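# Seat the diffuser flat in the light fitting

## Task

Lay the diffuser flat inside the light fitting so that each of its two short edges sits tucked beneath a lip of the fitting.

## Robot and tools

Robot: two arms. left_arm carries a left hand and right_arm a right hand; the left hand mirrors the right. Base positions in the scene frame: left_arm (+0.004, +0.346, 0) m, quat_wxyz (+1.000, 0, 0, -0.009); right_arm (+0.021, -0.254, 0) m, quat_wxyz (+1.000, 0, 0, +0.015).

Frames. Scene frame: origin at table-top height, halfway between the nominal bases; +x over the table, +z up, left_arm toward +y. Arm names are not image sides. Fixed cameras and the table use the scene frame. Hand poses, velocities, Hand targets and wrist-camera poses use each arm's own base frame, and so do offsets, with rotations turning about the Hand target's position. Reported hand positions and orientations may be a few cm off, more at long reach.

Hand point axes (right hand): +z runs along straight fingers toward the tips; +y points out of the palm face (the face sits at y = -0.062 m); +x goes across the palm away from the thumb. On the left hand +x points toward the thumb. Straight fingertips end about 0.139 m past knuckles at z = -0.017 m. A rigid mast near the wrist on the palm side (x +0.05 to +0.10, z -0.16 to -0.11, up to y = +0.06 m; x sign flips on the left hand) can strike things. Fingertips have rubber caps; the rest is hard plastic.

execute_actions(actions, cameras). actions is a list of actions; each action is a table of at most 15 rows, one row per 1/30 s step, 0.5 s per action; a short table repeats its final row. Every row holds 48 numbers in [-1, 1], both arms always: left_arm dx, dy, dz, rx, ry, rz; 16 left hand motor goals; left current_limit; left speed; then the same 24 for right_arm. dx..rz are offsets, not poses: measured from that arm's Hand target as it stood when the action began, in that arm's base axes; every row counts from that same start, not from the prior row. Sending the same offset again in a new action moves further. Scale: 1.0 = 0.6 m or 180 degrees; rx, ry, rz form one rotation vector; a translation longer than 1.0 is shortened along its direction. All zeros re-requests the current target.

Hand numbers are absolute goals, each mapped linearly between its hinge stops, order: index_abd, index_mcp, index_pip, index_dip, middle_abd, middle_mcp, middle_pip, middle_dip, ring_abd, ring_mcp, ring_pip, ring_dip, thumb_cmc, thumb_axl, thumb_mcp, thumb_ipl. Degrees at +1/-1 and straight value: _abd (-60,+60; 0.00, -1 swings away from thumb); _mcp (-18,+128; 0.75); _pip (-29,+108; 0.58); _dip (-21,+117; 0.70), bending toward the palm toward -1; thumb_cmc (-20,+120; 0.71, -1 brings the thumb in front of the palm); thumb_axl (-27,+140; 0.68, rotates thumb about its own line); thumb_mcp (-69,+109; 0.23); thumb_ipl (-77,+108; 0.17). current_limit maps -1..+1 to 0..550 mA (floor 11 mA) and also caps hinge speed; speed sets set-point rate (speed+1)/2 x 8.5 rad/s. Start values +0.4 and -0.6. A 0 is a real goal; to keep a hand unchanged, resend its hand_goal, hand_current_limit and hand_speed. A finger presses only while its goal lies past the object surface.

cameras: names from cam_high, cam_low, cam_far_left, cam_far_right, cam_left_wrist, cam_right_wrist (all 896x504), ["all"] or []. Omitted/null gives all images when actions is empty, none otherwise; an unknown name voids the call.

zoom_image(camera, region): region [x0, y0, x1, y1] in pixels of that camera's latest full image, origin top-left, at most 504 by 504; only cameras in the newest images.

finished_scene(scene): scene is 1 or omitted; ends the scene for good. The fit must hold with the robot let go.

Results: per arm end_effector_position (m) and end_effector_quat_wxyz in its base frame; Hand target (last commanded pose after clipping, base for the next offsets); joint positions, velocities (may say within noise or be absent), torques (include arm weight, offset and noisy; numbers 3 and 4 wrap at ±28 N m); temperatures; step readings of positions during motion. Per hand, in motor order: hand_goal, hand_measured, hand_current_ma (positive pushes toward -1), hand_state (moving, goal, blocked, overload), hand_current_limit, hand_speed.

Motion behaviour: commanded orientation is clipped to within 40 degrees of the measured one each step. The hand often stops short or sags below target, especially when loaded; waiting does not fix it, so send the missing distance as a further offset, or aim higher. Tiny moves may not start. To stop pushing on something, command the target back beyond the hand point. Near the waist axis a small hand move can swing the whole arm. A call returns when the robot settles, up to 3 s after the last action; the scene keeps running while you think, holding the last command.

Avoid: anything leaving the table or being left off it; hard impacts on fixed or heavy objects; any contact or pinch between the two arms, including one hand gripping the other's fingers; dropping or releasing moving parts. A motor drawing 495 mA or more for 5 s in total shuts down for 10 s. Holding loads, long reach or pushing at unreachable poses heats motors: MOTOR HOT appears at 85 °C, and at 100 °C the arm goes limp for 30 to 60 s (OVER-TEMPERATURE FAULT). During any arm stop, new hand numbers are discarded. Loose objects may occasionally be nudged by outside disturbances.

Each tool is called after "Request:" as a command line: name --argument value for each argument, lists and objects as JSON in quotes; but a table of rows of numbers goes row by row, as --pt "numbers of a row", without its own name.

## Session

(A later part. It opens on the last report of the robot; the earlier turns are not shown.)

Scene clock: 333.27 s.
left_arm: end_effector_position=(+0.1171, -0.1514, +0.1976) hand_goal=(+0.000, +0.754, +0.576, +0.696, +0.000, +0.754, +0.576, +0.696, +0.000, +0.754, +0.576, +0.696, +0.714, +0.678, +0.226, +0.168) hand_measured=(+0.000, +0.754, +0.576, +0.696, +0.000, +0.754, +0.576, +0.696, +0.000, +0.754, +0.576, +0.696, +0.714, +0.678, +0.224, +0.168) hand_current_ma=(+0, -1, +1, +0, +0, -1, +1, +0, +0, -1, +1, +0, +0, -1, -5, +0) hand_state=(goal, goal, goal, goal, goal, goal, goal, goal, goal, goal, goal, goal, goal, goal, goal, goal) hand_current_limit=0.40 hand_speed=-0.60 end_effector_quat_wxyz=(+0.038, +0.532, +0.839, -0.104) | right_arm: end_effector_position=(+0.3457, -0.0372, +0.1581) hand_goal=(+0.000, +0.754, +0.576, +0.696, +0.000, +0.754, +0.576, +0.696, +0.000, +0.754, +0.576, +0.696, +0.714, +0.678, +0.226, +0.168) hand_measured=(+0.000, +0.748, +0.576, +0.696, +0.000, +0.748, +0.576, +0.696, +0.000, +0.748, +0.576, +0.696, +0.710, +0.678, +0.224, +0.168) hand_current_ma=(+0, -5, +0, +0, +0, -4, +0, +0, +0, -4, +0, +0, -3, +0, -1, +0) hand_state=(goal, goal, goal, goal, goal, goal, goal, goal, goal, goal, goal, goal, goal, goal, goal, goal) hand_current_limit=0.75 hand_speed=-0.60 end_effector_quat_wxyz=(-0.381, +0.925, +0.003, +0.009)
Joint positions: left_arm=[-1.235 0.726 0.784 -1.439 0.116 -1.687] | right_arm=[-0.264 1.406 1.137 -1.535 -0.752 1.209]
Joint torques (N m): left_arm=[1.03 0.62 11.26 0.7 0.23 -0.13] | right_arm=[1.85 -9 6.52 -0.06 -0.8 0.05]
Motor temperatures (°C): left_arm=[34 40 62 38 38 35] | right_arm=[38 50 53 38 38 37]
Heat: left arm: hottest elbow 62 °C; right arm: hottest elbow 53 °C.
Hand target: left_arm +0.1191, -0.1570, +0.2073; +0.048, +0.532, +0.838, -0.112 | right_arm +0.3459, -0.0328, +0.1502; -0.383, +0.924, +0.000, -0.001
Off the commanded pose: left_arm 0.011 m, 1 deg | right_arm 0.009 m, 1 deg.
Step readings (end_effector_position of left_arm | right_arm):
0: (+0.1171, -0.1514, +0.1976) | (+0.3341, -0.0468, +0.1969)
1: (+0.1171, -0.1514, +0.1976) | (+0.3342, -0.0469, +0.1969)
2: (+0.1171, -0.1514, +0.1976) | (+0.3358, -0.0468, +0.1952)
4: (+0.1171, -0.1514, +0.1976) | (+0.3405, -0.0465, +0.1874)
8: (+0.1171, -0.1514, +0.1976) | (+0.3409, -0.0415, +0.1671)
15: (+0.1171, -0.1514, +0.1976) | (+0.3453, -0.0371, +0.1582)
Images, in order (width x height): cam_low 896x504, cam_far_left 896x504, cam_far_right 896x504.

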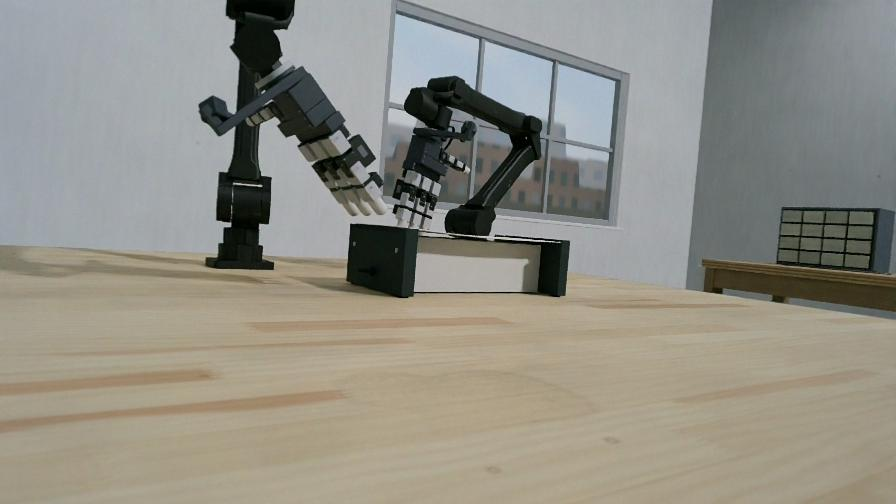

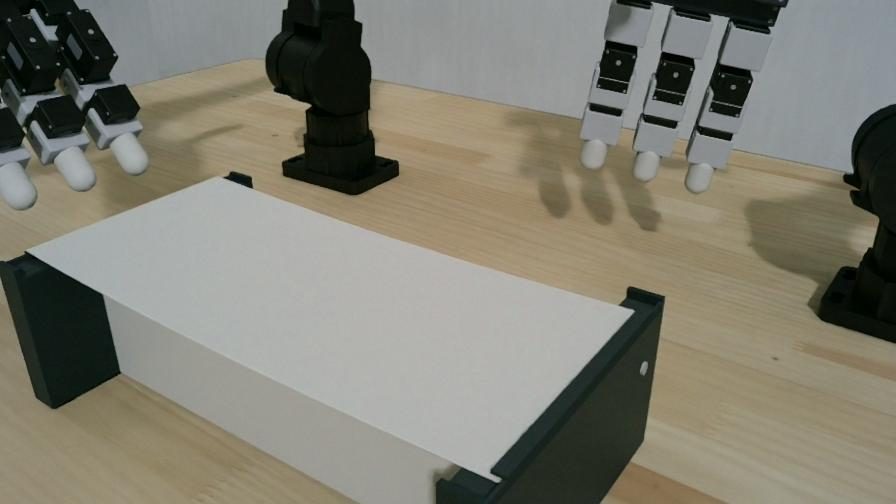

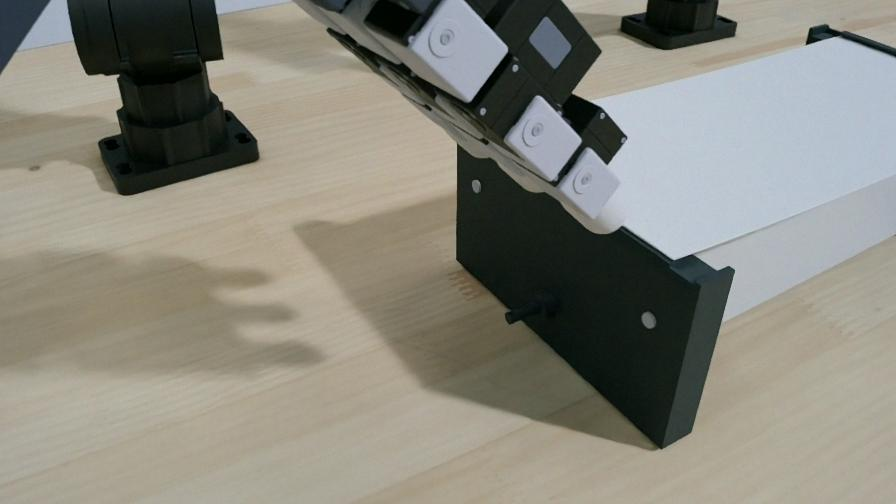

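Request:
execute_actions --actions '[[[0,0,0,0,0,0,0,0.754,0.576,0.696,0,0.754,0.576,0.696,0,0.754,0.576,0.696,0.714,0.678,0.226,0.168,0.4,-0.6,0,0.015,-0.022,0,0,0,0,0.754,0.576,0.696,0,0.754,0.576,0.696,0,0.754,0.576,0.696,0.714,0.678,0.226,0.168,0.75,-0.6]]]' --cameras '["cam_far_right","cam_far_left","cam_right_wrist"]'

Request:
zoom_image --camera "cam_far_right" --region '[520, 150, 740, 310]'

Request:
zoom_image --camera "cam_far_left" --region '[0, 100, 260, 300]'

Scene clock: 348.93 s.
left_arm: end_effector_position=(+0.1171, -0.1514, +0.1976) hand_goal=(+0.000, +0.754, +0.576, +0.696, +0.000, +0.754, +0.576, +0.696, +0.000, +0.754, +0.576, +0.696, +0.714, +0.678, +0.226, +0.168) hand_measured=(+0.000, +0.754, +0.576, +0.696, +0.000, +0.754, +0.576, +0.696, +0.000, +0.754, +0.576, +0.696, +0.714, +0.678, +0.224, +0.168) hand_current_ma=(+0, -1, +1, +0, +0, -1, +1, +0, +0, -1, +1, +0, +0, -1, -5, +0) hand_state=(goal, goal, goal, goal, goal, goal, goal, goal, goal, goal, goal, goal, goal, goal, goal, goal) hand_current_limit=0.40 hand_speed=-0.60 end_effector_quat_wxyz=(+0.038, +0.532, +0.839, -0.104) | right_arm: end_effector_position=(+0.3467, -0.0287, +0.1458) hand_goal=(+0.000, +0.754, +0.576, +0.696, +0.000, +0.754, +0.576, +0.696, +0.000, +0.754, +0.576, +0.696, +0.714, +0.678, +0.226, +0.168) hand_measured=(+0.000, +0.748, +0.576, +0.696, +0.000, +0.748, +0.576, +0.696, +0.000, +0.748, +0.576, +0.696, +0.710, +0.678, +0.224, +0.168) hand_current_ma=(+0, -5, +0, +0, +0, -4, +0, +0, +0, -4, +0, +0, -3, +0, -1, +0) hand_state=(goal, goal, goal, goal, goal, goal, goal, goal, goal, goal, goal, goal, goal, goal, goal, goal) hand_current_limit=0.75 hand_speed=-0.60 end_effector_quat_wxyz=(-0.380, +0.925, +0.003, +0.011)
Joint positions: left_arm=[-1.235 0.726 0.784 -1.439 0.116 -1.687] | right_arm=[-0.242 1.406 1.105 -1.478 -0.758 1.24]
Joint torques (N m): left_arm=[1.08 0.56 11.26 0.75 0.23 -0.13] | right_arm=[1.85 -8.88 6.38 -0.01 -0.81 -0.05]
Motor temperatures (°C): left_arm=[34 40 62 38 37 35] | right_arm=[38 49 52 38 39 37]
Heat: left arm: hottest elbow 62 °C; right arm: hottest elbow 52 °C.
Hand target: left_arm +0.1191, -0.1570, +0.2073; +0.048, +0.532, +0.838, -0.112 | right_arm +0.3460, -0.0237, +0.1370; -0.383, +0.924, +0.000, -0.001
Off the commanded pose: left_arm 0.011 m, 1 deg | right_arm 0.010 m, 1 deg.
Step readings (end_effector_position of left_arm | right_arm):
0: (+0.1171, -0.1514, +0.1976) | (+0.3456, -0.0372, +0.1581)
1: (+0.1171, -0.1514, +0.1976) | (+0.3458, -0.0371, +0.1581)
2: (+0.1171, -0.1514, +0.1976) | (+0.3464, -0.0367, +0.1575)
4: (+0.1171, -0.1514, +0.1976) | (+0.3476, -0.0352, +0.1541)
8: (+0.1171, -0.1514, +0.1976) | (+0.3458, -0.0310, +0.1473)
15: (+0.1171, -0.1514, +0.1976) | (+0.3465, -0.0286, +0.1458)
camera_calibration:
cam_right_wrist: T_world_to_cam=[[-0.745849, -0.48209, -0.459672, 0.341313], [-0.470802, -0.106658, 0.875768, -0.0100038], [-0.471226, 0.869605, -0.147418, 0.336921], [0, 0, 0, 1]] pos_world=[0.408624, -0.129511, 0.215322]
Images, in order (width x height): cam_far_left 896x504, cam_far_right 896x504, cam_right_wrist 896x504.

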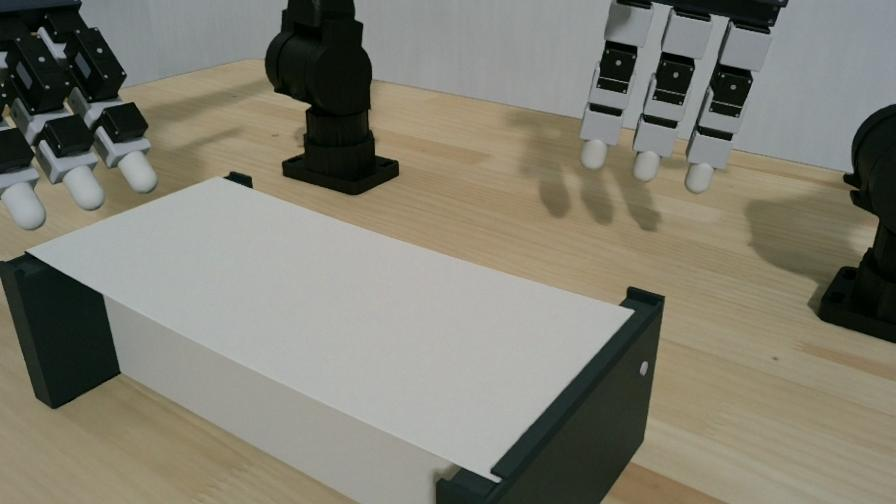

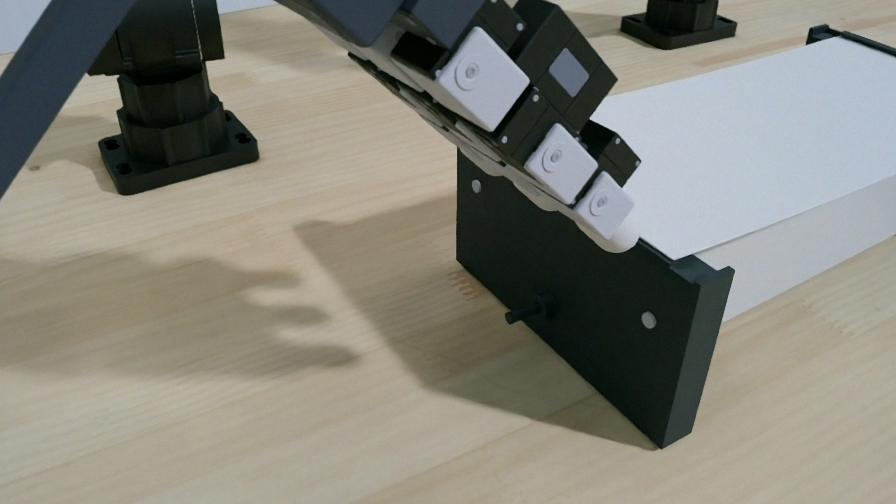

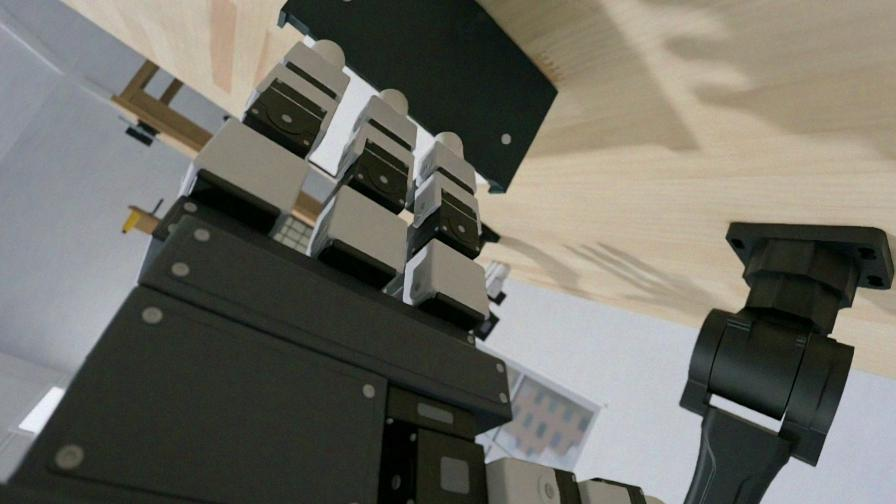

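Scaled by 2.291.

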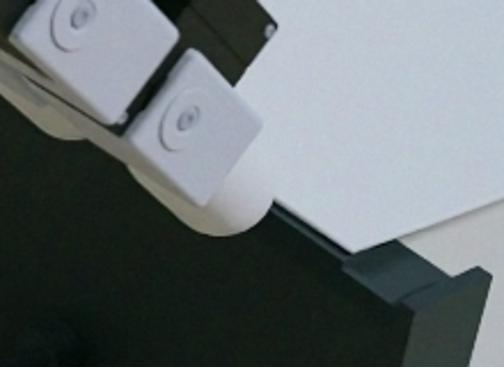

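Scaled by 1.938.

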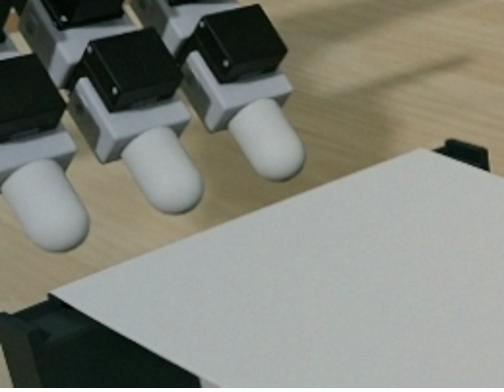

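Request:
execute_actions --actions '[[[0,0,0,0,0,0,0,0.754,0.576,0.696,0,0.754,0.576,0.696,0,0.754,0.576,0.696,0.714,0.678,0.226,0.168,0.4,-0.6,0,0.017,-0.010,0,0,0,0,0.754,0.576,0.696,0,0.754,0.576,0.696,0,0.754,0.576,0.696,0.714,0.678,0.226,0.168,0.75,-0.6]],[[0,0,0,0,0,0,0,0.754,0.576,0.696,0,0.754,0.576,0.696,0,0.754,0.576,0.696,0.714,0.678,0.226,0.168,0.4,-0.6,0,0.015,0,0,0,0,0,0.754,0.576,0.696,0,0.754,0.576,0.696,0,0.754,0.576,0.696,0.714,0.678,0.226,0.168,0.75,-0.6]]]' --cameras '["cam_far_right","cam_far_left"]'

Request:
zoom_image --camera "cam_far_right" --region '[520, 150, 740, 310]'

Request:
zoom_image --camera "cam_far_left" --region '[0, 100, 260, 300]'

Scene clock: 364.63 s.
left_arm: end_effector_position=(+0.1171, -0.1514, +0.1976) hand_goal=(+0.000, +0.754, +0.576, +0.696, +0.000, +0.754, +0.576, +0.696, +0.000, +0.754, +0.576, +0.696, +0.714, +0.678, +0.226, +0.168) hand_measured=(+0.000, +0.754, +0.576, +0.696, +0.000, +0.754, +0.576, +0.696, +0.000, +0.754, +0.576, +0.696, +0.714, +0.678, +0.224, +0.168) hand_current_ma=(+0, -1, +1, +0, +0, -1, +1, +0, +0, -1, +1, +0, +0, -1, -5, +0) hand_state=(goal, goal, goal, goal, goal, goal, goal, goal, goal, goal, goal, goal, goal, goal, goal, goal) hand_current_limit=0.40 hand_speed=-0.60 end_effector_quat_wxyz=(+0.038, +0.532, +0.839, -0.104) | right_arm: end_effector_position=(+0.3477, -0.0166, +0.1376) hand_goal=(+0.000, +0.754, +0.576, +0.696, +0.000, +0.754, +0.576, +0.696, +0.000, +0.754, +0.576, +0.696, +0.714, +0.678, +0.226, +0.168) hand_measured=(+0.006, +0.740, +0.574, +0.696, +0.002, +0.746, +0.574, +0.696, +0.000, +0.748, +0.576, +0.696, +0.710, +0.678, +0.224, +0.168) hand_current_ma=(+3, -14, -1, +0, +0, -7, -1, +0, +0, -4, +0, +0, -3, +0, -1, +0) hand_state=(goal, goal, goal, goal, goal, goal, goal, goal, goal, goal, goal, goal, goal, goal, goal, goal) hand_current_limit=0.75 hand_speed=-0.60 end_effector_quat_wxyz=(-0.381, +0.925, -0.007, +0.008)
Joint positions: left_arm=[-1.235 0.726 0.784 -1.439 0.116 -1.687] | right_arm=[-0.21 1.406 1.082 -1.424 -0.765 1.305]
Joint torques (N m): left_arm=[1.14 0.73 11.28 0.75 0.23 -0.13] | right_arm=[3.19 -9.99 5.89 0.34 -0.93 0.08]
Motor temperatures (°C): left_arm=[34 40 62 38 37 35] | right_arm=[38 48 51 38 39 37]
Heat: left arm: hottest elbow 62 °C; right arm: hottest elbow 51 °C.
Hand target: left_arm +0.1191, -0.1570, +0.2073; +0.048, +0.532, +0.838, -0.112 | right_arm +0.3459, -0.0044, +0.1310; -0.383, +0.924, +0.000, -0.001
Off the commanded pose: left_arm 0.011 m, 1 deg | right_arm 0.014 m, 1 deg.
Step readings (end_effector_position of left_arm | right_arm):
0: (+0.1171, -0.1514, +0.1976) | (+0.3466, -0.0286, +0.1458)
1: (+0.1171, -0.1514, +0.1976) | (+0.3467, -0.0286, +0.1458)
2: (+0.1171, -0.1514, +0.1976) | (+0.3471, -0.0280, +0.1453)
4: (+0.1171, -0.1514, +0.1976) | (+0.3480, -0.0263, +0.1434)
8: (+0.1171, -0.1514, +0.1976) | (+0.3469, -0.0211, +0.1392)
15: (+0.1171, -0.1514, +0.1976) | (+0.3471, -0.0187, +0.1383)
16: (+0.1171, -0.1514, +0.1976) | (+0.3472, -0.0187, +0.1383)
17: (+0.1171, -0.1514, +0.1976) | (+0.3476, -0.0186, +0.1382)
19: (+0.1171, -0.1514, +0.1976) | (+0.3482, -0.0172, +0.1375)
23: (+0.1171, -0.1514, +0.1976) | (+0.3483, -0.0168, +0.1375)
30: (+0.1171, -0.1514, +0.1976) | (+0.3479, -0.0167, +0.1375)
Images, in order (width x height): cam_far_left 896x504, cam_far_right 896x504.

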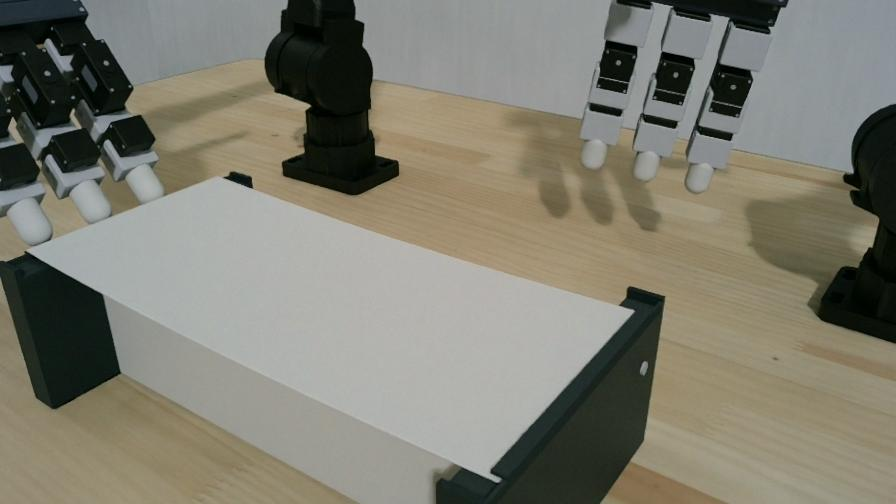

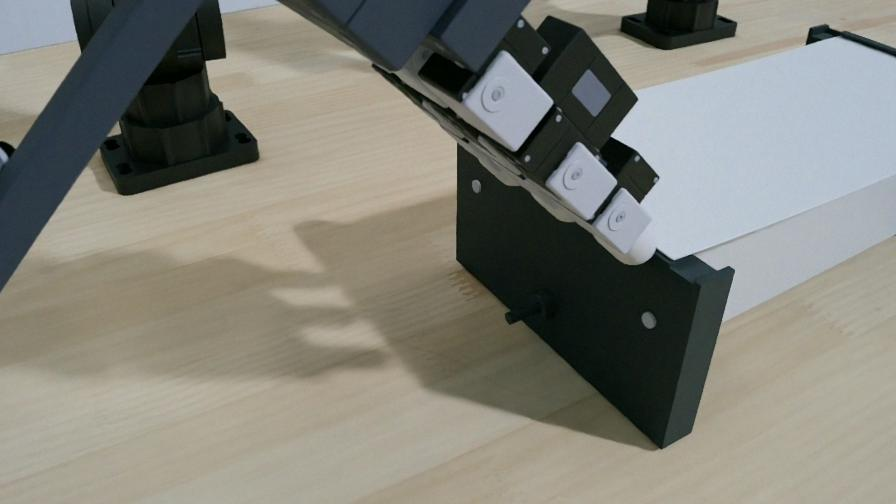

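Scaled by 2.291.

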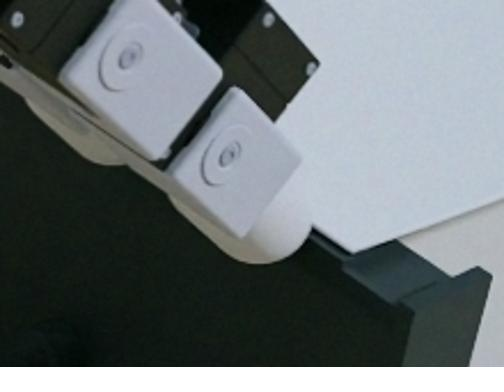

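Scaled by 1.938.

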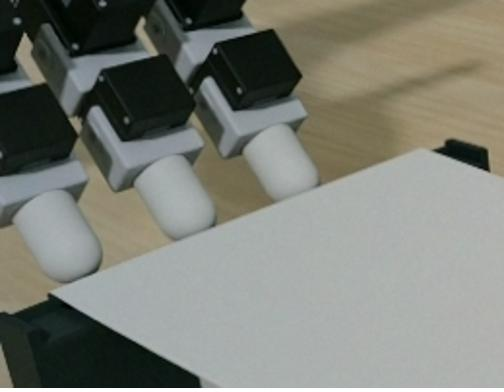

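Request:
execute_actions --actions '[[[0,0,0,0,0,0,0,0.754,0.576,0.696,0,0.754,0.576,0.696,0,0.754,0.576,0.696,0.714,0.678,0.226,0.168,0.4,-0.6,0,0.025,0,0,0,0,0,0.754,0.576,0.696,0,0.754,0.576,0.696,0,0.754,0.576,0.696,0.714,0.678,0.226,0.168,0.75,-0.6]]]' --cameras '["cam_far_right","cam_far_left"]'

Request:
zoom_image --camera "cam_far_right" --region '[520, 150, 740, 310]'

Request:
zoom_image --camera "cam_far_left" --region '[0, 100, 260, 300]'

Scene clock: 377.17 s.
left_arm: end_effector_position=(+0.1171, -0.1514, +0.1976) hand_goal=(+0.000, +0.754, +0.576, +0.696, +0.000, +0.754, +0.576, +0.696, +0.000, +0.754, +0.576, +0.696, +0.714, +0.678, +0.226, +0.168) hand_measured=(+0.000, +0.754, +0.576, +0.696, +0.000, +0.754, +0.576, +0.696, +0.000, +0.754, +0.576, +0.696, +0.714, +0.678, +0.224, +0.168) hand_current_ma=(+0, -1, +1, +0, +0, -1, +1, +0, +0, -1, +1, +0, +0, -1, -5, +0) hand_state=(goal, goal, goal, goal, goal, goal, goal, goal, goal, goal, goal, goal, goal, goal, goal, goal) hand_current_limit=0.40 hand_speed=-0.60 end_effector_quat_wxyz=(+0.038, +0.532, +0.839, -0.104) | right_arm: end_effector_position=(+0.3488, -0.0099, +0.1442) hand_goal=(+0.000, +0.754, +0.576, +0.696, +0.000, +0.754, +0.576, +0.696, +0.000, +0.754, +0.576, +0.696, +0.714, +0.678, +0.226, +0.168) hand_measured=(+0.034, +0.712, +0.554, +0.688, +0.004, +0.738, +0.570, +0.694, +0.000, +0.748, +0.576, +0.696, +0.710, +0.678, +0.224, +0.168) hand_current_ma=(+42, -78, -27, -6, +1, -18, -4, -1, +0, -4, +0, +0, -3, +0, -1, +0) hand_state=(blocked, blocked, blocked, goal, goal, goal, goal, goal, goal, goal, goal, goal, goal, goal, goal, goal) hand_current_limit=0.75 hand_speed=-0.60 end_effector_quat_wxyz=(-0.376, +0.927, -0.012, +0.014)
Joint positions: left_arm=[-1.235 0.726 0.784 -1.439 0.116 -1.687] | right_arm=[-0.189 1.385 1.082 -1.402 -0.762 1.355]
Joint torques (N m): left_arm=[1.03 0.67 11.26 0.7 0.23 -0.13] | right_arm=[4.37 -9.23 5.09 0.91 -1.28 0.07]
Motor temperatures (°C): left_arm=[34 40 62 38 37 35] | right_arm=[38 47 50 38 39 37]
Heat: left arm: hottest elbow 62 °C; right arm: hottest elbow 50 °C.
Hand target: left_arm +0.1191, -0.1570, +0.2073; +0.048, +0.532, +0.838, -0.112 | right_arm +0.3460, +0.0106, +0.1310; -0.383, +0.924, +0.000, -0.001
Off the commanded pose: left_arm 0.011 m, 1 deg | right_arm 0.025 m, 2 deg.
Step readings (end_effector_position of left_arm | right_arm):
0: (+0.1171, -0.1514, +0.1976) | (+0.3477, -0.0166, +0.1376)
1: (+0.1171, -0.1514, +0.1976) | (+0.3477, -0.0166, +0.1376)
2: (+0.1171, -0.1514, +0.1976) | (+0.3479, -0.0164, +0.1375)
4: (+0.1171, -0.1514, +0.1976) | (+0.3485, -0.0154, +0.1383)
8: (+0.1171, -0.1514, +0.1976) | (+0.3493, -0.0126, +0.1418)
15: (+0.1171, -0.1514, +0.1976) | (+0.3492, -0.0100, +0.1441)
Images, in order (width x height): cam_far_left 896x504, cam_far_right 896x504.

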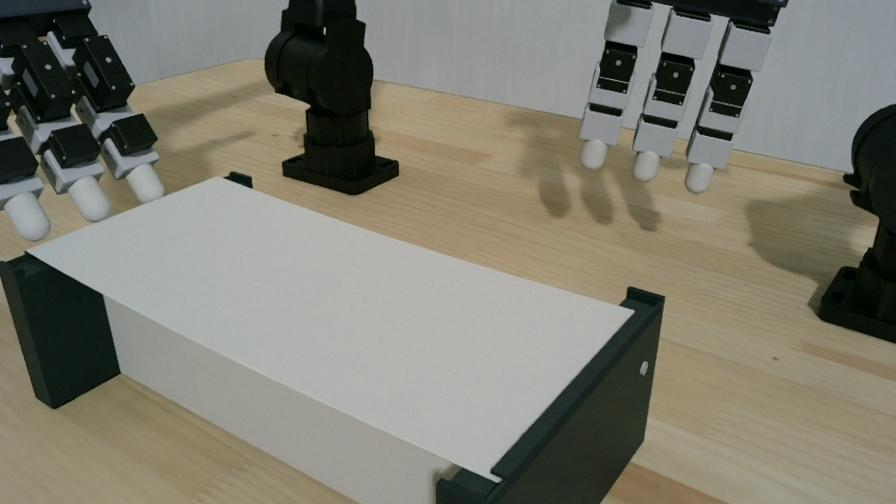

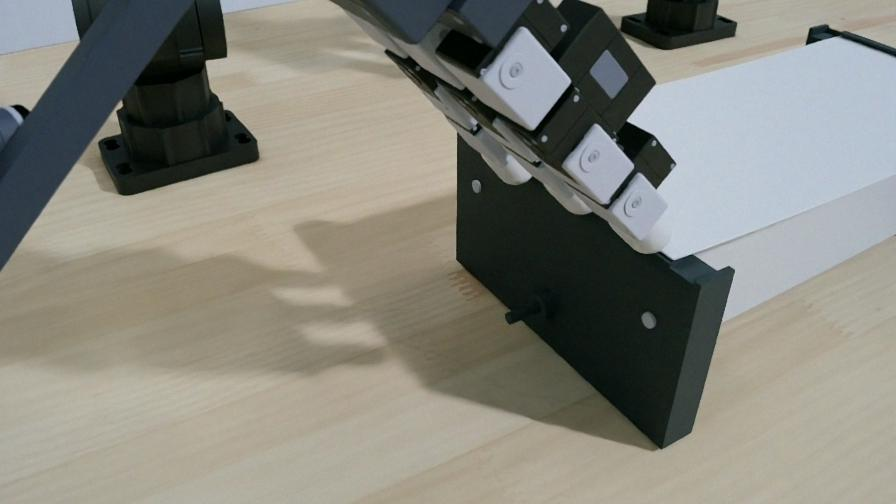

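Scaled by 2.291.

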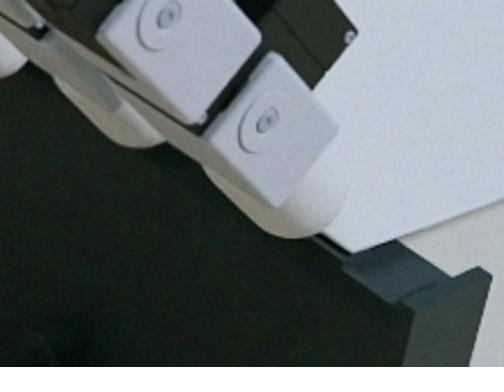

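Scaled by 1.938.

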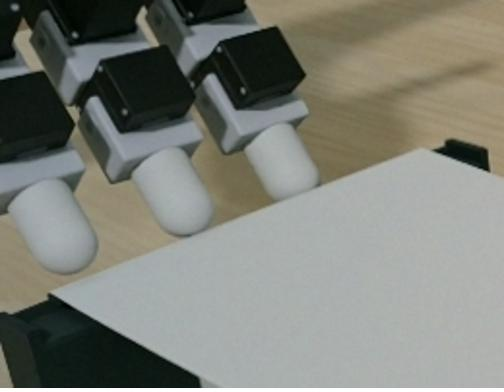

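Request:
execute_actions --actions '[[[0,0,0,0,0,0,0,0.754,0.576,0.696,0,0.754,0.576,0.696,0,0.754,0.576,0.696,0.714,0.678,0.226,0.168,0.4,-0.6,-0.003,-0.045,0.012,0,0.005,0.012,0,0.754,0.576,0.696,0,0.754,0.576,0.696,0,0.754,0.576,0.696,0.714,0.678,0.226,0.168,0.75,-0.6]]]' --cameras '["cam_far_right","cam_far_left"]'

Request:
zoom_image --camera "cam_far_left" --region '[0, 140, 240, 280]'

Scene clock: 427.73 s.
left_arm: end_effector_position=(+0.1171, -0.1514, +0.1976) hand_goal=(+0.000, +0.754, +0.576, +0.696, +0.000, +0.754, +0.576, +0.696, +0.000, +0.754, +0.576, +0.696, +0.714, +0.678, +0.226, +0.168) hand_measured=(+0.000, +0.754, +0.576, +0.696, +0.000, +0.754, +0.576, +0.696, +0.000, +0.754, +0.576, +0.696, +0.714, +0.678, +0.224, +0.168) hand_current_ma=(+0, -1, +1, +0, +0, -1, +1, +0, +0, -1, +1, +0, +0, -1, -5, +0) hand_state=(goal, goal, goal, goal, goal, goal, goal, goal, goal, goal, goal, goal, goal, goal, goal, goal) hand_current_limit=0.40 hand_speed=-0.60 end_effector_quat_wxyz=(+0.038, +0.532, +0.839, -0.104) | right_arm: end_effector_position=(+0.3413, -0.0138, +0.1407) hand_goal=(+0.000, +0.754, +0.576, +0.696, +0.000, +0.754, +0.576, +0.696, +0.000, +0.754, +0.576, +0.696, +0.714, +0.678, +0.226, +0.168) hand_measured=(-0.008, +0.732, +0.566, +0.690, -0.034, +0.754, +0.578, +0.696, -0.008, +0.746, +0.574, +0.696, +0.710, +0.678, +0.224, +0.168) hand_current_ma=(-4, -30, -8, -3, -40, +0, +1, +0, -5, -6, -1, +0, -3, +0, -1, +0) hand_state=(goal, blocked, goal, goal, blocked, goal, goal, goal, goal, goal, goal, goal, goal, goal, goal, goal) hand_current_limit=0.75 hand_speed=-0.60 end_effector_quat_wxyz=(-0.382, +0.924, +0.018, +0.000)
Joint positions: left_arm=[-1.235 0.726 0.784 -1.439 0.116 -1.687] | right_arm=[-0.203 1.401 1.083 -1.472 -0.76 1.24]
Joint torques (N m): left_arm=[0.97 0.62 11.25 0.75 0.23 -0.13] | right_arm=[0.79 -7.53 8.54 -1.39 -0.5 -0.16]
Motor temperatures (°C): left_arm=[34 40 63 37 37 35] | right_arm=[38 46 46 38 42 37]
Heat: left arm: hottest elbow 63 °C; right arm: hottest shoulder 46 °C.
Hand target: left_arm +0.1191, -0.1570, +0.2073; +0.048, +0.532, +0.838, -0.112 | right_arm +0.3442, -0.0164, +0.1382; -0.383, +0.923, +0.015, -0.015
Off the commanded pose: left_arm 0.011 m, 1 deg | right_arm 0.005 m, 2 deg.
Step readings (end_effector_position of left_arm | right_arm):
0: (+0.1171, -0.1514, +0.1976) | (+0.3488, -0.0099, +0.1442)
1: (+0.1171, -0.1514, +0.1976) | (+0.3488, -0.0099, +0.1442)
2: (+0.1171, -0.1514, +0.1976) | (+0.3482, -0.0101, +0.1442)
4: (+0.1171, -0.1514, +0.1976) | (+0.3455, -0.0101, +0.1446)
8: (+0.1171, -0.1514, +0.1976) | (+0.3420, -0.0114, +0.1429)
15: (+0.1171, -0.1514, +0.1976) | (+0.3410, -0.0138, +0.1408)
Images, in order (width x height): cam_far_left 896x504, cam_far_right 896x504.

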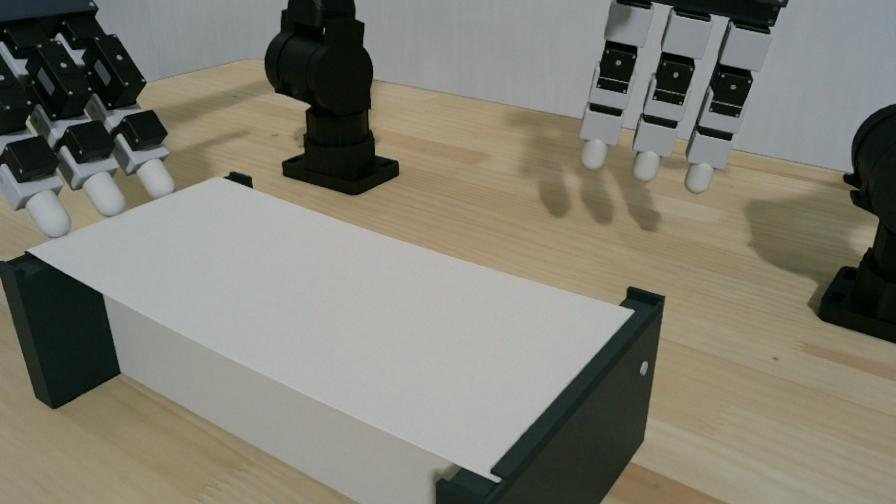

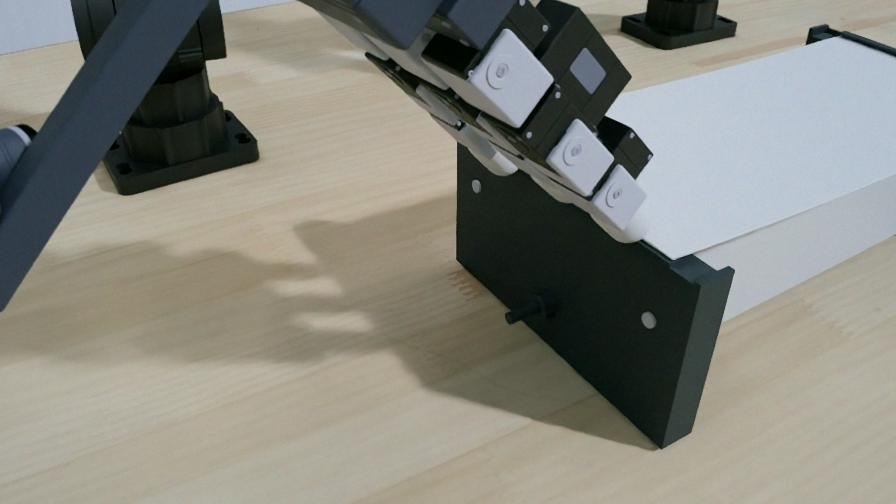

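Scaled by 2.100.

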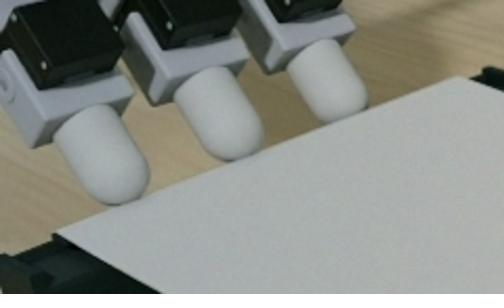

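Request:
execute_actions --actions '[[[0,0,0,0,0,0,0,0.754,0.576,0.696,0,0.754,0.576,0.696,0,0.754,0.576,0.696,0.714,0.678,0.226,0.168,0.4,-0.6,0.003,-0.02,0.015,0,0.002,-0.003,0,0.754,0.576,0.696,0,0.754,0.576,0.696,0,0.754,0.576,0.696,0.714,0.678,0.226,0.168,0.75,-0.6]],[[0,0,0,0,0,0,0,0.754,0.576,0.696,0,0.754,0.576,0.696,0,0.754,0.576,0.696,0.714,0.678,0.226,0.168,0.4,-0.6,0,0.045,-0.005,0,0,0,0,0.754,0.576,0.696,0,0.754,0.576,0.696,0,0.754,0.576,0.696,0.714,0.678,0.226,0.168,0.75,-0.6]]]' --cameras '["cam_far_right","cam_far_left"]'

Request:
zoom_image --camera "cam_far_left" --region '[0, 140, 240, 280]'

Request:
zoom_image --camera "cam_far_right" --region '[520, 150, 740, 310]'

Scene clock: 444.97 s.
left_arm: end_effector_position=(+0.1171, -0.1514, +0.1976) hand_goal=(+0.000, +0.754, +0.576, +0.696, +0.000, +0.754, +0.576, +0.696, +0.000, +0.754, +0.576, +0.696, +0.714, +0.678, +0.226, +0.168) hand_measured=(+0.000, +0.754, +0.576, +0.696, +0.000, +0.754, +0.576, +0.696, +0.000, +0.754, +0.576, +0.696, +0.714, +0.678, +0.224, +0.168) hand_current_ma=(+0, -1, +1, +0, +0, -1, +1, +0, +0, -1, +1, +0, +0, -1, -5, +0) hand_state=(goal, goal, goal, goal, goal, goal, goal, goal, goal, goal, goal, goal, goal, goal, goal, goal) hand_current_limit=0.40 hand_speed=-0.60 end_effector_quat_wxyz=(+0.038, +0.532, +0.839, -0.104) | right_arm: end_effector_position=(+0.3337, -0.0145, +0.1413) hand_goal=(+0.000, +0.754, +0.576, +0.696, +0.000, +0.754, +0.576, +0.696, +0.000, +0.754, +0.576, +0.696, +0.714, +0.678, +0.226, +0.168) hand_measured=(-0.002, +0.736, +0.570, +0.692, +0.004, +0.742, +0.572, +0.696, +0.046, +0.738, +0.568, +0.694, +0.710, +0.678, +0.224, +0.168) hand_current_ma=(-1, -20, -4, -2, +2, -11, -2, +0, +66, -18, -5, +0, -3, +0, -1, +0) hand_state=(goal, goal, goal, goal, goal, goal, goal, goal, blocked, goal, goal, goal, goal, goal, goal, goal) hand_current_limit=0.75 hand_speed=-0.60 end_effector_quat_wxyz=(-0.384, +0.923, -0.011, -0.023)
Joint positions: left_arm=[-1.235 0.726 0.784 -1.439 0.116 -1.687] | right_arm=[-0.208 1.413 1.091 -1.497 -0.757 1.288]
Joint torques (N m): left_arm=[0.97 0.67 11.29 0.72 0.24 -0.13] | right_arm=[3.9 -9.88 8.13 0.36 -1.02 0]
Motor temperatures (°C): left_arm=[34 40 63 37 37 35] | right_arm=[38 46 47 38 40 37]
Heat: left arm: hottest elbow 63 °C; right arm: hottest elbow 47 °C.
Hand target: left_arm +0.1191, -0.1570, +0.2073; +0.048, +0.532, +0.838, -0.112 | right_arm +0.3460, -0.0015, +0.1442; -0.383, +0.923, +0.009, -0.016
Off the commanded pose: left_arm 0.011 m, 1 deg | right_arm 0.018 m, 2 deg.
Step readings (end_effector_position of left_arm | right_arm):
0: (+0.1171, -0.1514, +0.1976) | (+0.3413, -0.0138, +0.1407)
1: (+0.1171, -0.1514, +0.1976) | (+0.3414, -0.0139, +0.1408)
2: (+0.1171, -0.1514, +0.1976) | (+0.3408, -0.0141, +0.1411)
4: (+0.1171, -0.1514, +0.1976) | (+0.3373, -0.0148, +0.1416)
8: (+0.1171, -0.1514, +0.1976) | (+0.3325, -0.0186, +0.1407)
15: (+0.1171, -0.1514, +0.1976) | (+0.3307, -0.0201, +0.1395)
16: (+0.1171, -0.1514, +0.1976) | (+0.3306, -0.0201, +0.1395)
17: (+0.1171, -0.1514, +0.1976) | (+0.3307, -0.0200, +0.1396)
19: (+0.1171, -0.1514, +0.1976) | (+0.3319, -0.0186, +0.1394)
23: (+0.1171, -0.1514, +0.1976) | (+0.3345, -0.0162, +0.1398)
30: (+0.1171, -0.1514, +0.1976) | (+0.3342, -0.0147, +0.1411)
Images, in order (width x height): cam_far_left 896x504, cam_far_right 896x504.

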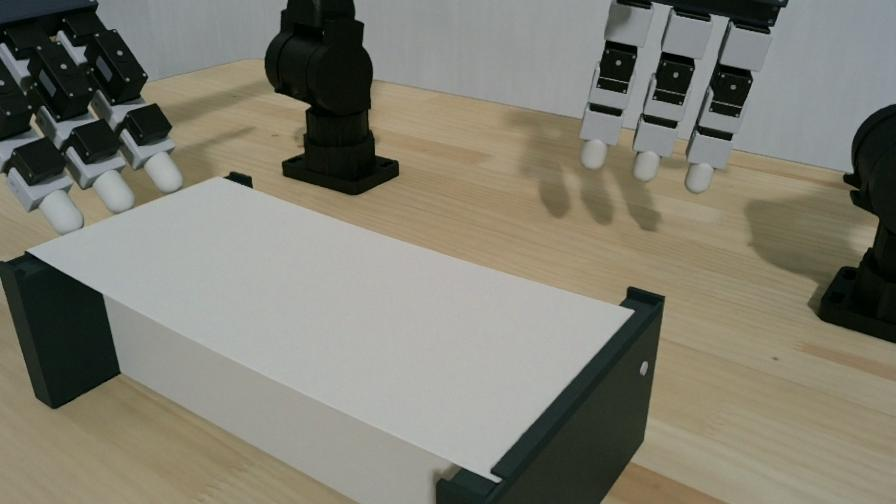

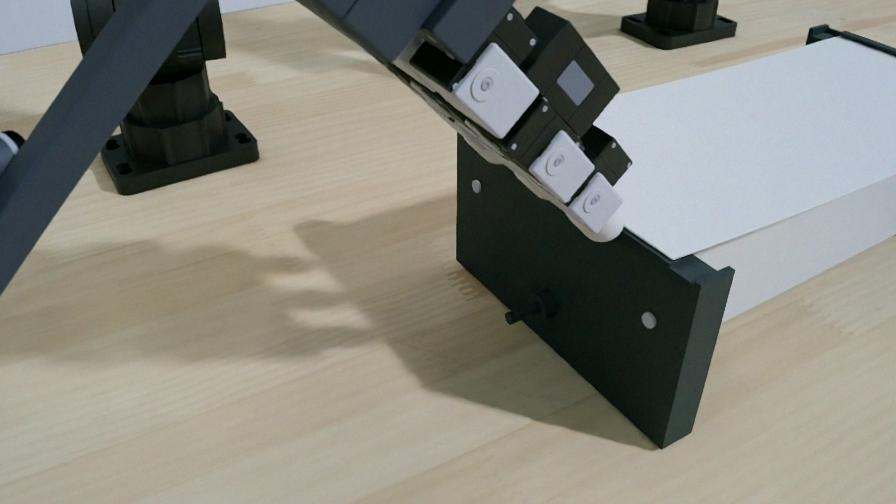

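Scaled by 2.100.

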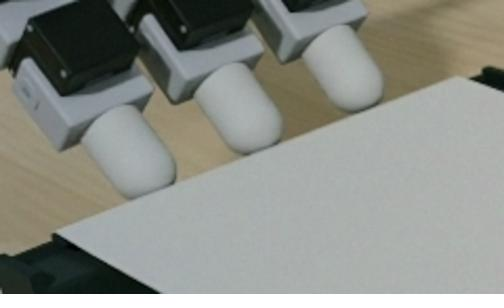

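Scaled by 2.291.

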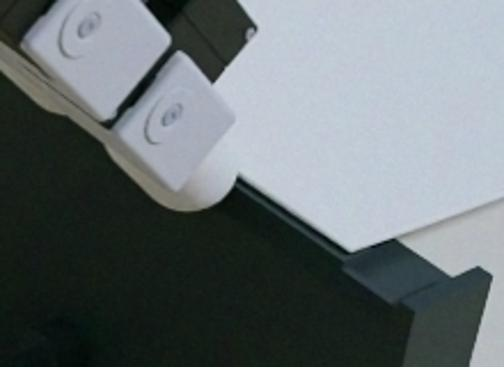

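Request:
execute_actions --actions '[[[0,0,0,0,0,0,0,0.754,0.576,0.696,0,0.754,0.576,0.696,0,0.754,0.576,0.696,0.714,0.678,0.226,0.168,0.4,-0.6,0.015,-0.035,0.04,0,0,0.003,0,0.754,0.576,0.696,0,0.754,0.576,0.696,0,0.754,0.576,0.696,0.714,0.678,0.226,0.168,0.75,-0.6]],[[0,0,0,0,0,0,0,0.754,0.576,0.696,0,0.754,0.576,0.696,0,0.754,0.576,0.696,0.714,0.678,0.226,0.168,0.4,-0.6,0,0.015,-0.04,0,0,0,0,0.754,0.576,0.696,0,0.754,0.576,0.696,0,0.754,0.576,0.696,0.714,0.678,0.226,0.168,0.75,-0.6]],[[0,0,0,0,0,0,0,0.754,0.576,0.696,0,0.754,0.576,0.696,0,0.754,0.576,0.696,0.714,0.678,0.226,0.168,0.4,-0.6,0,0,0,0,0,0,0,0.754,0.576,0.696,0,0.754,0.576,0.696,0,0.754,0.576,0.696,0.714,0.678,0.226,0.168,0.75,-0.6]]]' --cameras '["cam_far_right","cam_far_left"]'

Request:
zoom_image --camera "cam_far_left" --region '[0, 140, 240, 280]'

Scene clock: 511.73 s.
left_arm: end_effector_position=(+0.1171, -0.1514, +0.1976) hand_goal=(+0.000, +0.754, +0.576, +0.696, +0.000, +0.754, +0.576, +0.696, +0.000, +0.754, +0.576, +0.696, +0.714, +0.678, +0.226, +0.168) hand_measured=(+0.000, +0.754, +0.576, +0.696, +0.000, +0.754, +0.576, +0.696, +0.000, +0.754, +0.576, +0.696, +0.714, +0.678, +0.224, +0.168) hand_current_ma=(+0, -1, +1, +0, +0, -1, +1, +0, +0, -1, +1, +0, +0, -1, -5, +0) hand_state=(goal, goal, goal, goal, goal, goal, goal, goal, goal, goal, goal, goal, goal, goal, goal, goal) hand_current_limit=0.40 hand_speed=-0.60 end_effector_quat_wxyz=(+0.038, +0.532, +0.839, -0.104) | right_arm: end_effector_position=(+0.3550, -0.0189, +0.1539) hand_goal=(+0.000, +0.754, +0.576, +0.696, +0.000, +0.754, +0.576, +0.696, +0.000, +0.754, +0.576, +0.696, +0.714, +0.678, +0.226, +0.168) hand_measured=(-0.002, +0.738, +0.570, +0.692, +0.002, +0.742, +0.572, +0.696, +0.004, +0.738, +0.568, +0.694, +0.710, +0.678, +0.224, +0.168) hand_current_ma=(-1, -19, -4, -2, +1, -11, -2, +0, +1, -17, -5, -1, -3, +0, -1, +0) hand_state=(goal, goal, goal, goal, goal, goal, goal, goal, goal, goal, goal, goal, goal, goal, goal, goal) hand_current_limit=0.75 hand_speed=-0.60 end_effector_quat_wxyz=(-0.380, +0.925, +0.015, -0.005)
Joint positions: left_arm=[-1.235 0.726 0.784 -1.439 0.116 -1.687] | right_arm=[-0.206 1.434 1.153 -1.518 -0.753 1.241]
Joint torques (N m): left_arm=[1.03 0.62 11.26 0.73 0.24 -0.13] | right_arm=[2.02 -9.11 6.49 -0.05 -0.81 0.02]
Motor temperatures (°C): left_arm=[34 39 63 37 37 35] | right_arm=[37 45 53 37 41 37]
Heat: left arm: hottest elbow 63 °C; right arm: hottest elbow 53 °C.
Hand target: left_arm +0.1191, -0.1570, +0.2073; +0.048, +0.532, +0.838, -0.112 | right_arm +0.3550, -0.0134, +0.1443; -0.383, +0.923, +0.014, -0.018
Off the commanded pose: left_arm 0.011 m, 1 deg | right_arm 0.011 m, 2 deg.
Step readings (end_effector_position of left_arm | right_arm):
0: (+0.1171, -0.1514, +0.1976) | (+0.3337, -0.0145, +0.1413)
1: (+0.1171, -0.1514, +0.1976) | (+0.3337, -0.0145, +0.1413)
2: (+0.1171, -0.1514, +0.1976) | (+0.3336, -0.0147, +0.1422)
4: (+0.1171, -0.1514, +0.1976) | (+0.3330, -0.0150, +0.1460)
8: (+0.1171, -0.1514, +0.1976) | (+0.3363, -0.0156, +0.1567)
15: (+0.1171, -0.1514, +0.1976) | (+0.3398, -0.0162, +0.1624)
16: (+0.1171, -0.1514, +0.1976) | (+0.3397, -0.0162, +0.1621)
17: (+0.1171, -0.1514, +0.1976) | (+0.3400, -0.0163, +0.1615)
19: (+0.1171, -0.1514, +0.1976) | (+0.3440, -0.0171, +0.1596)
23: (+0.1171, -0.1514, +0.1976) | (+0.3518, -0.0188, +0.1556)
30: (+0.1171, -0.1514, +0.1976) | (+0.3548, -0.0190, +0.1539)
31: (+0.1171, -0.1514, +0.1976) | (+0.3549, -0.0190, +0.1539)
32: (+0.1171, -0.1514, +0.1976) | (+0.3549, -0.0190, +0.1539)
34: (+0.1171, -0.1514, +0.1976) | (+0.3549, -0.0190, +0.1539)
38: (+0.1171, -0.1514, +0.1976) | (+0.3550, -0.0189, +0.1539)
45: (+0.1171, -0.1514, +0.1976) | (+0.3550, -0.0189, +0.1539)
Images, in order (width x height): cam_far_left 896x504, cam_far_right 896x504.

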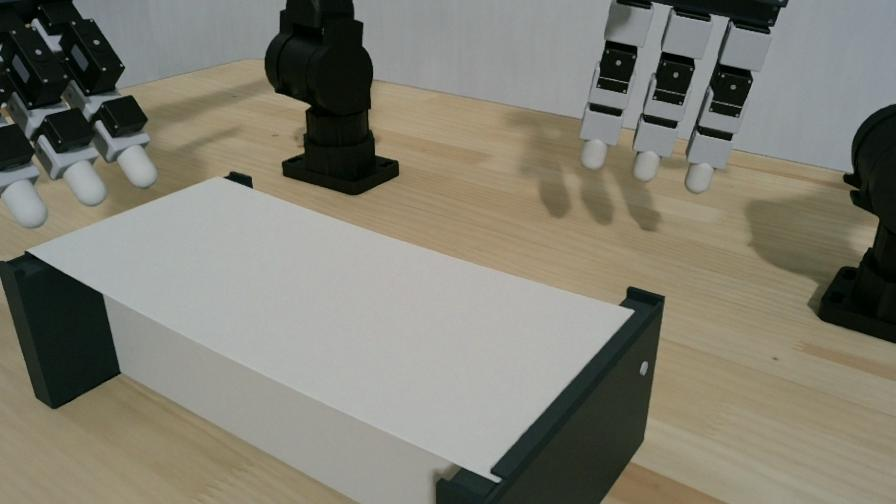

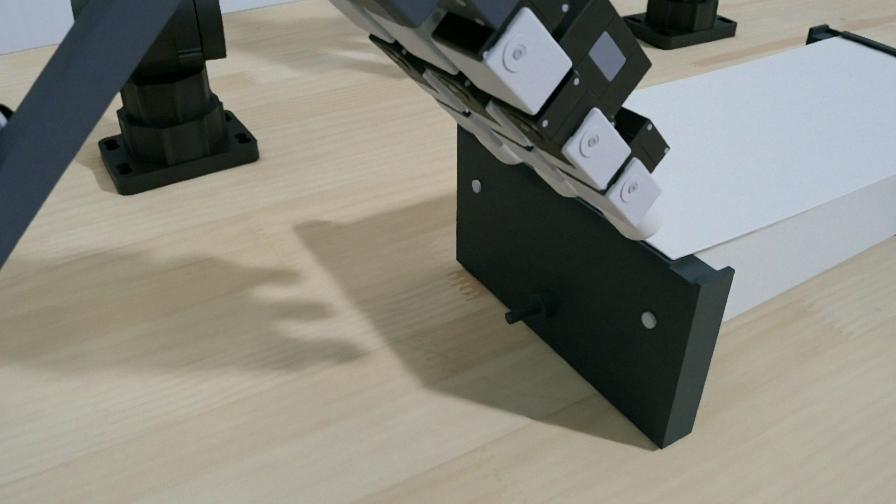

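Scaled by 2.100.

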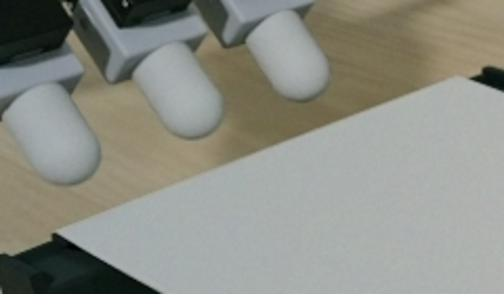

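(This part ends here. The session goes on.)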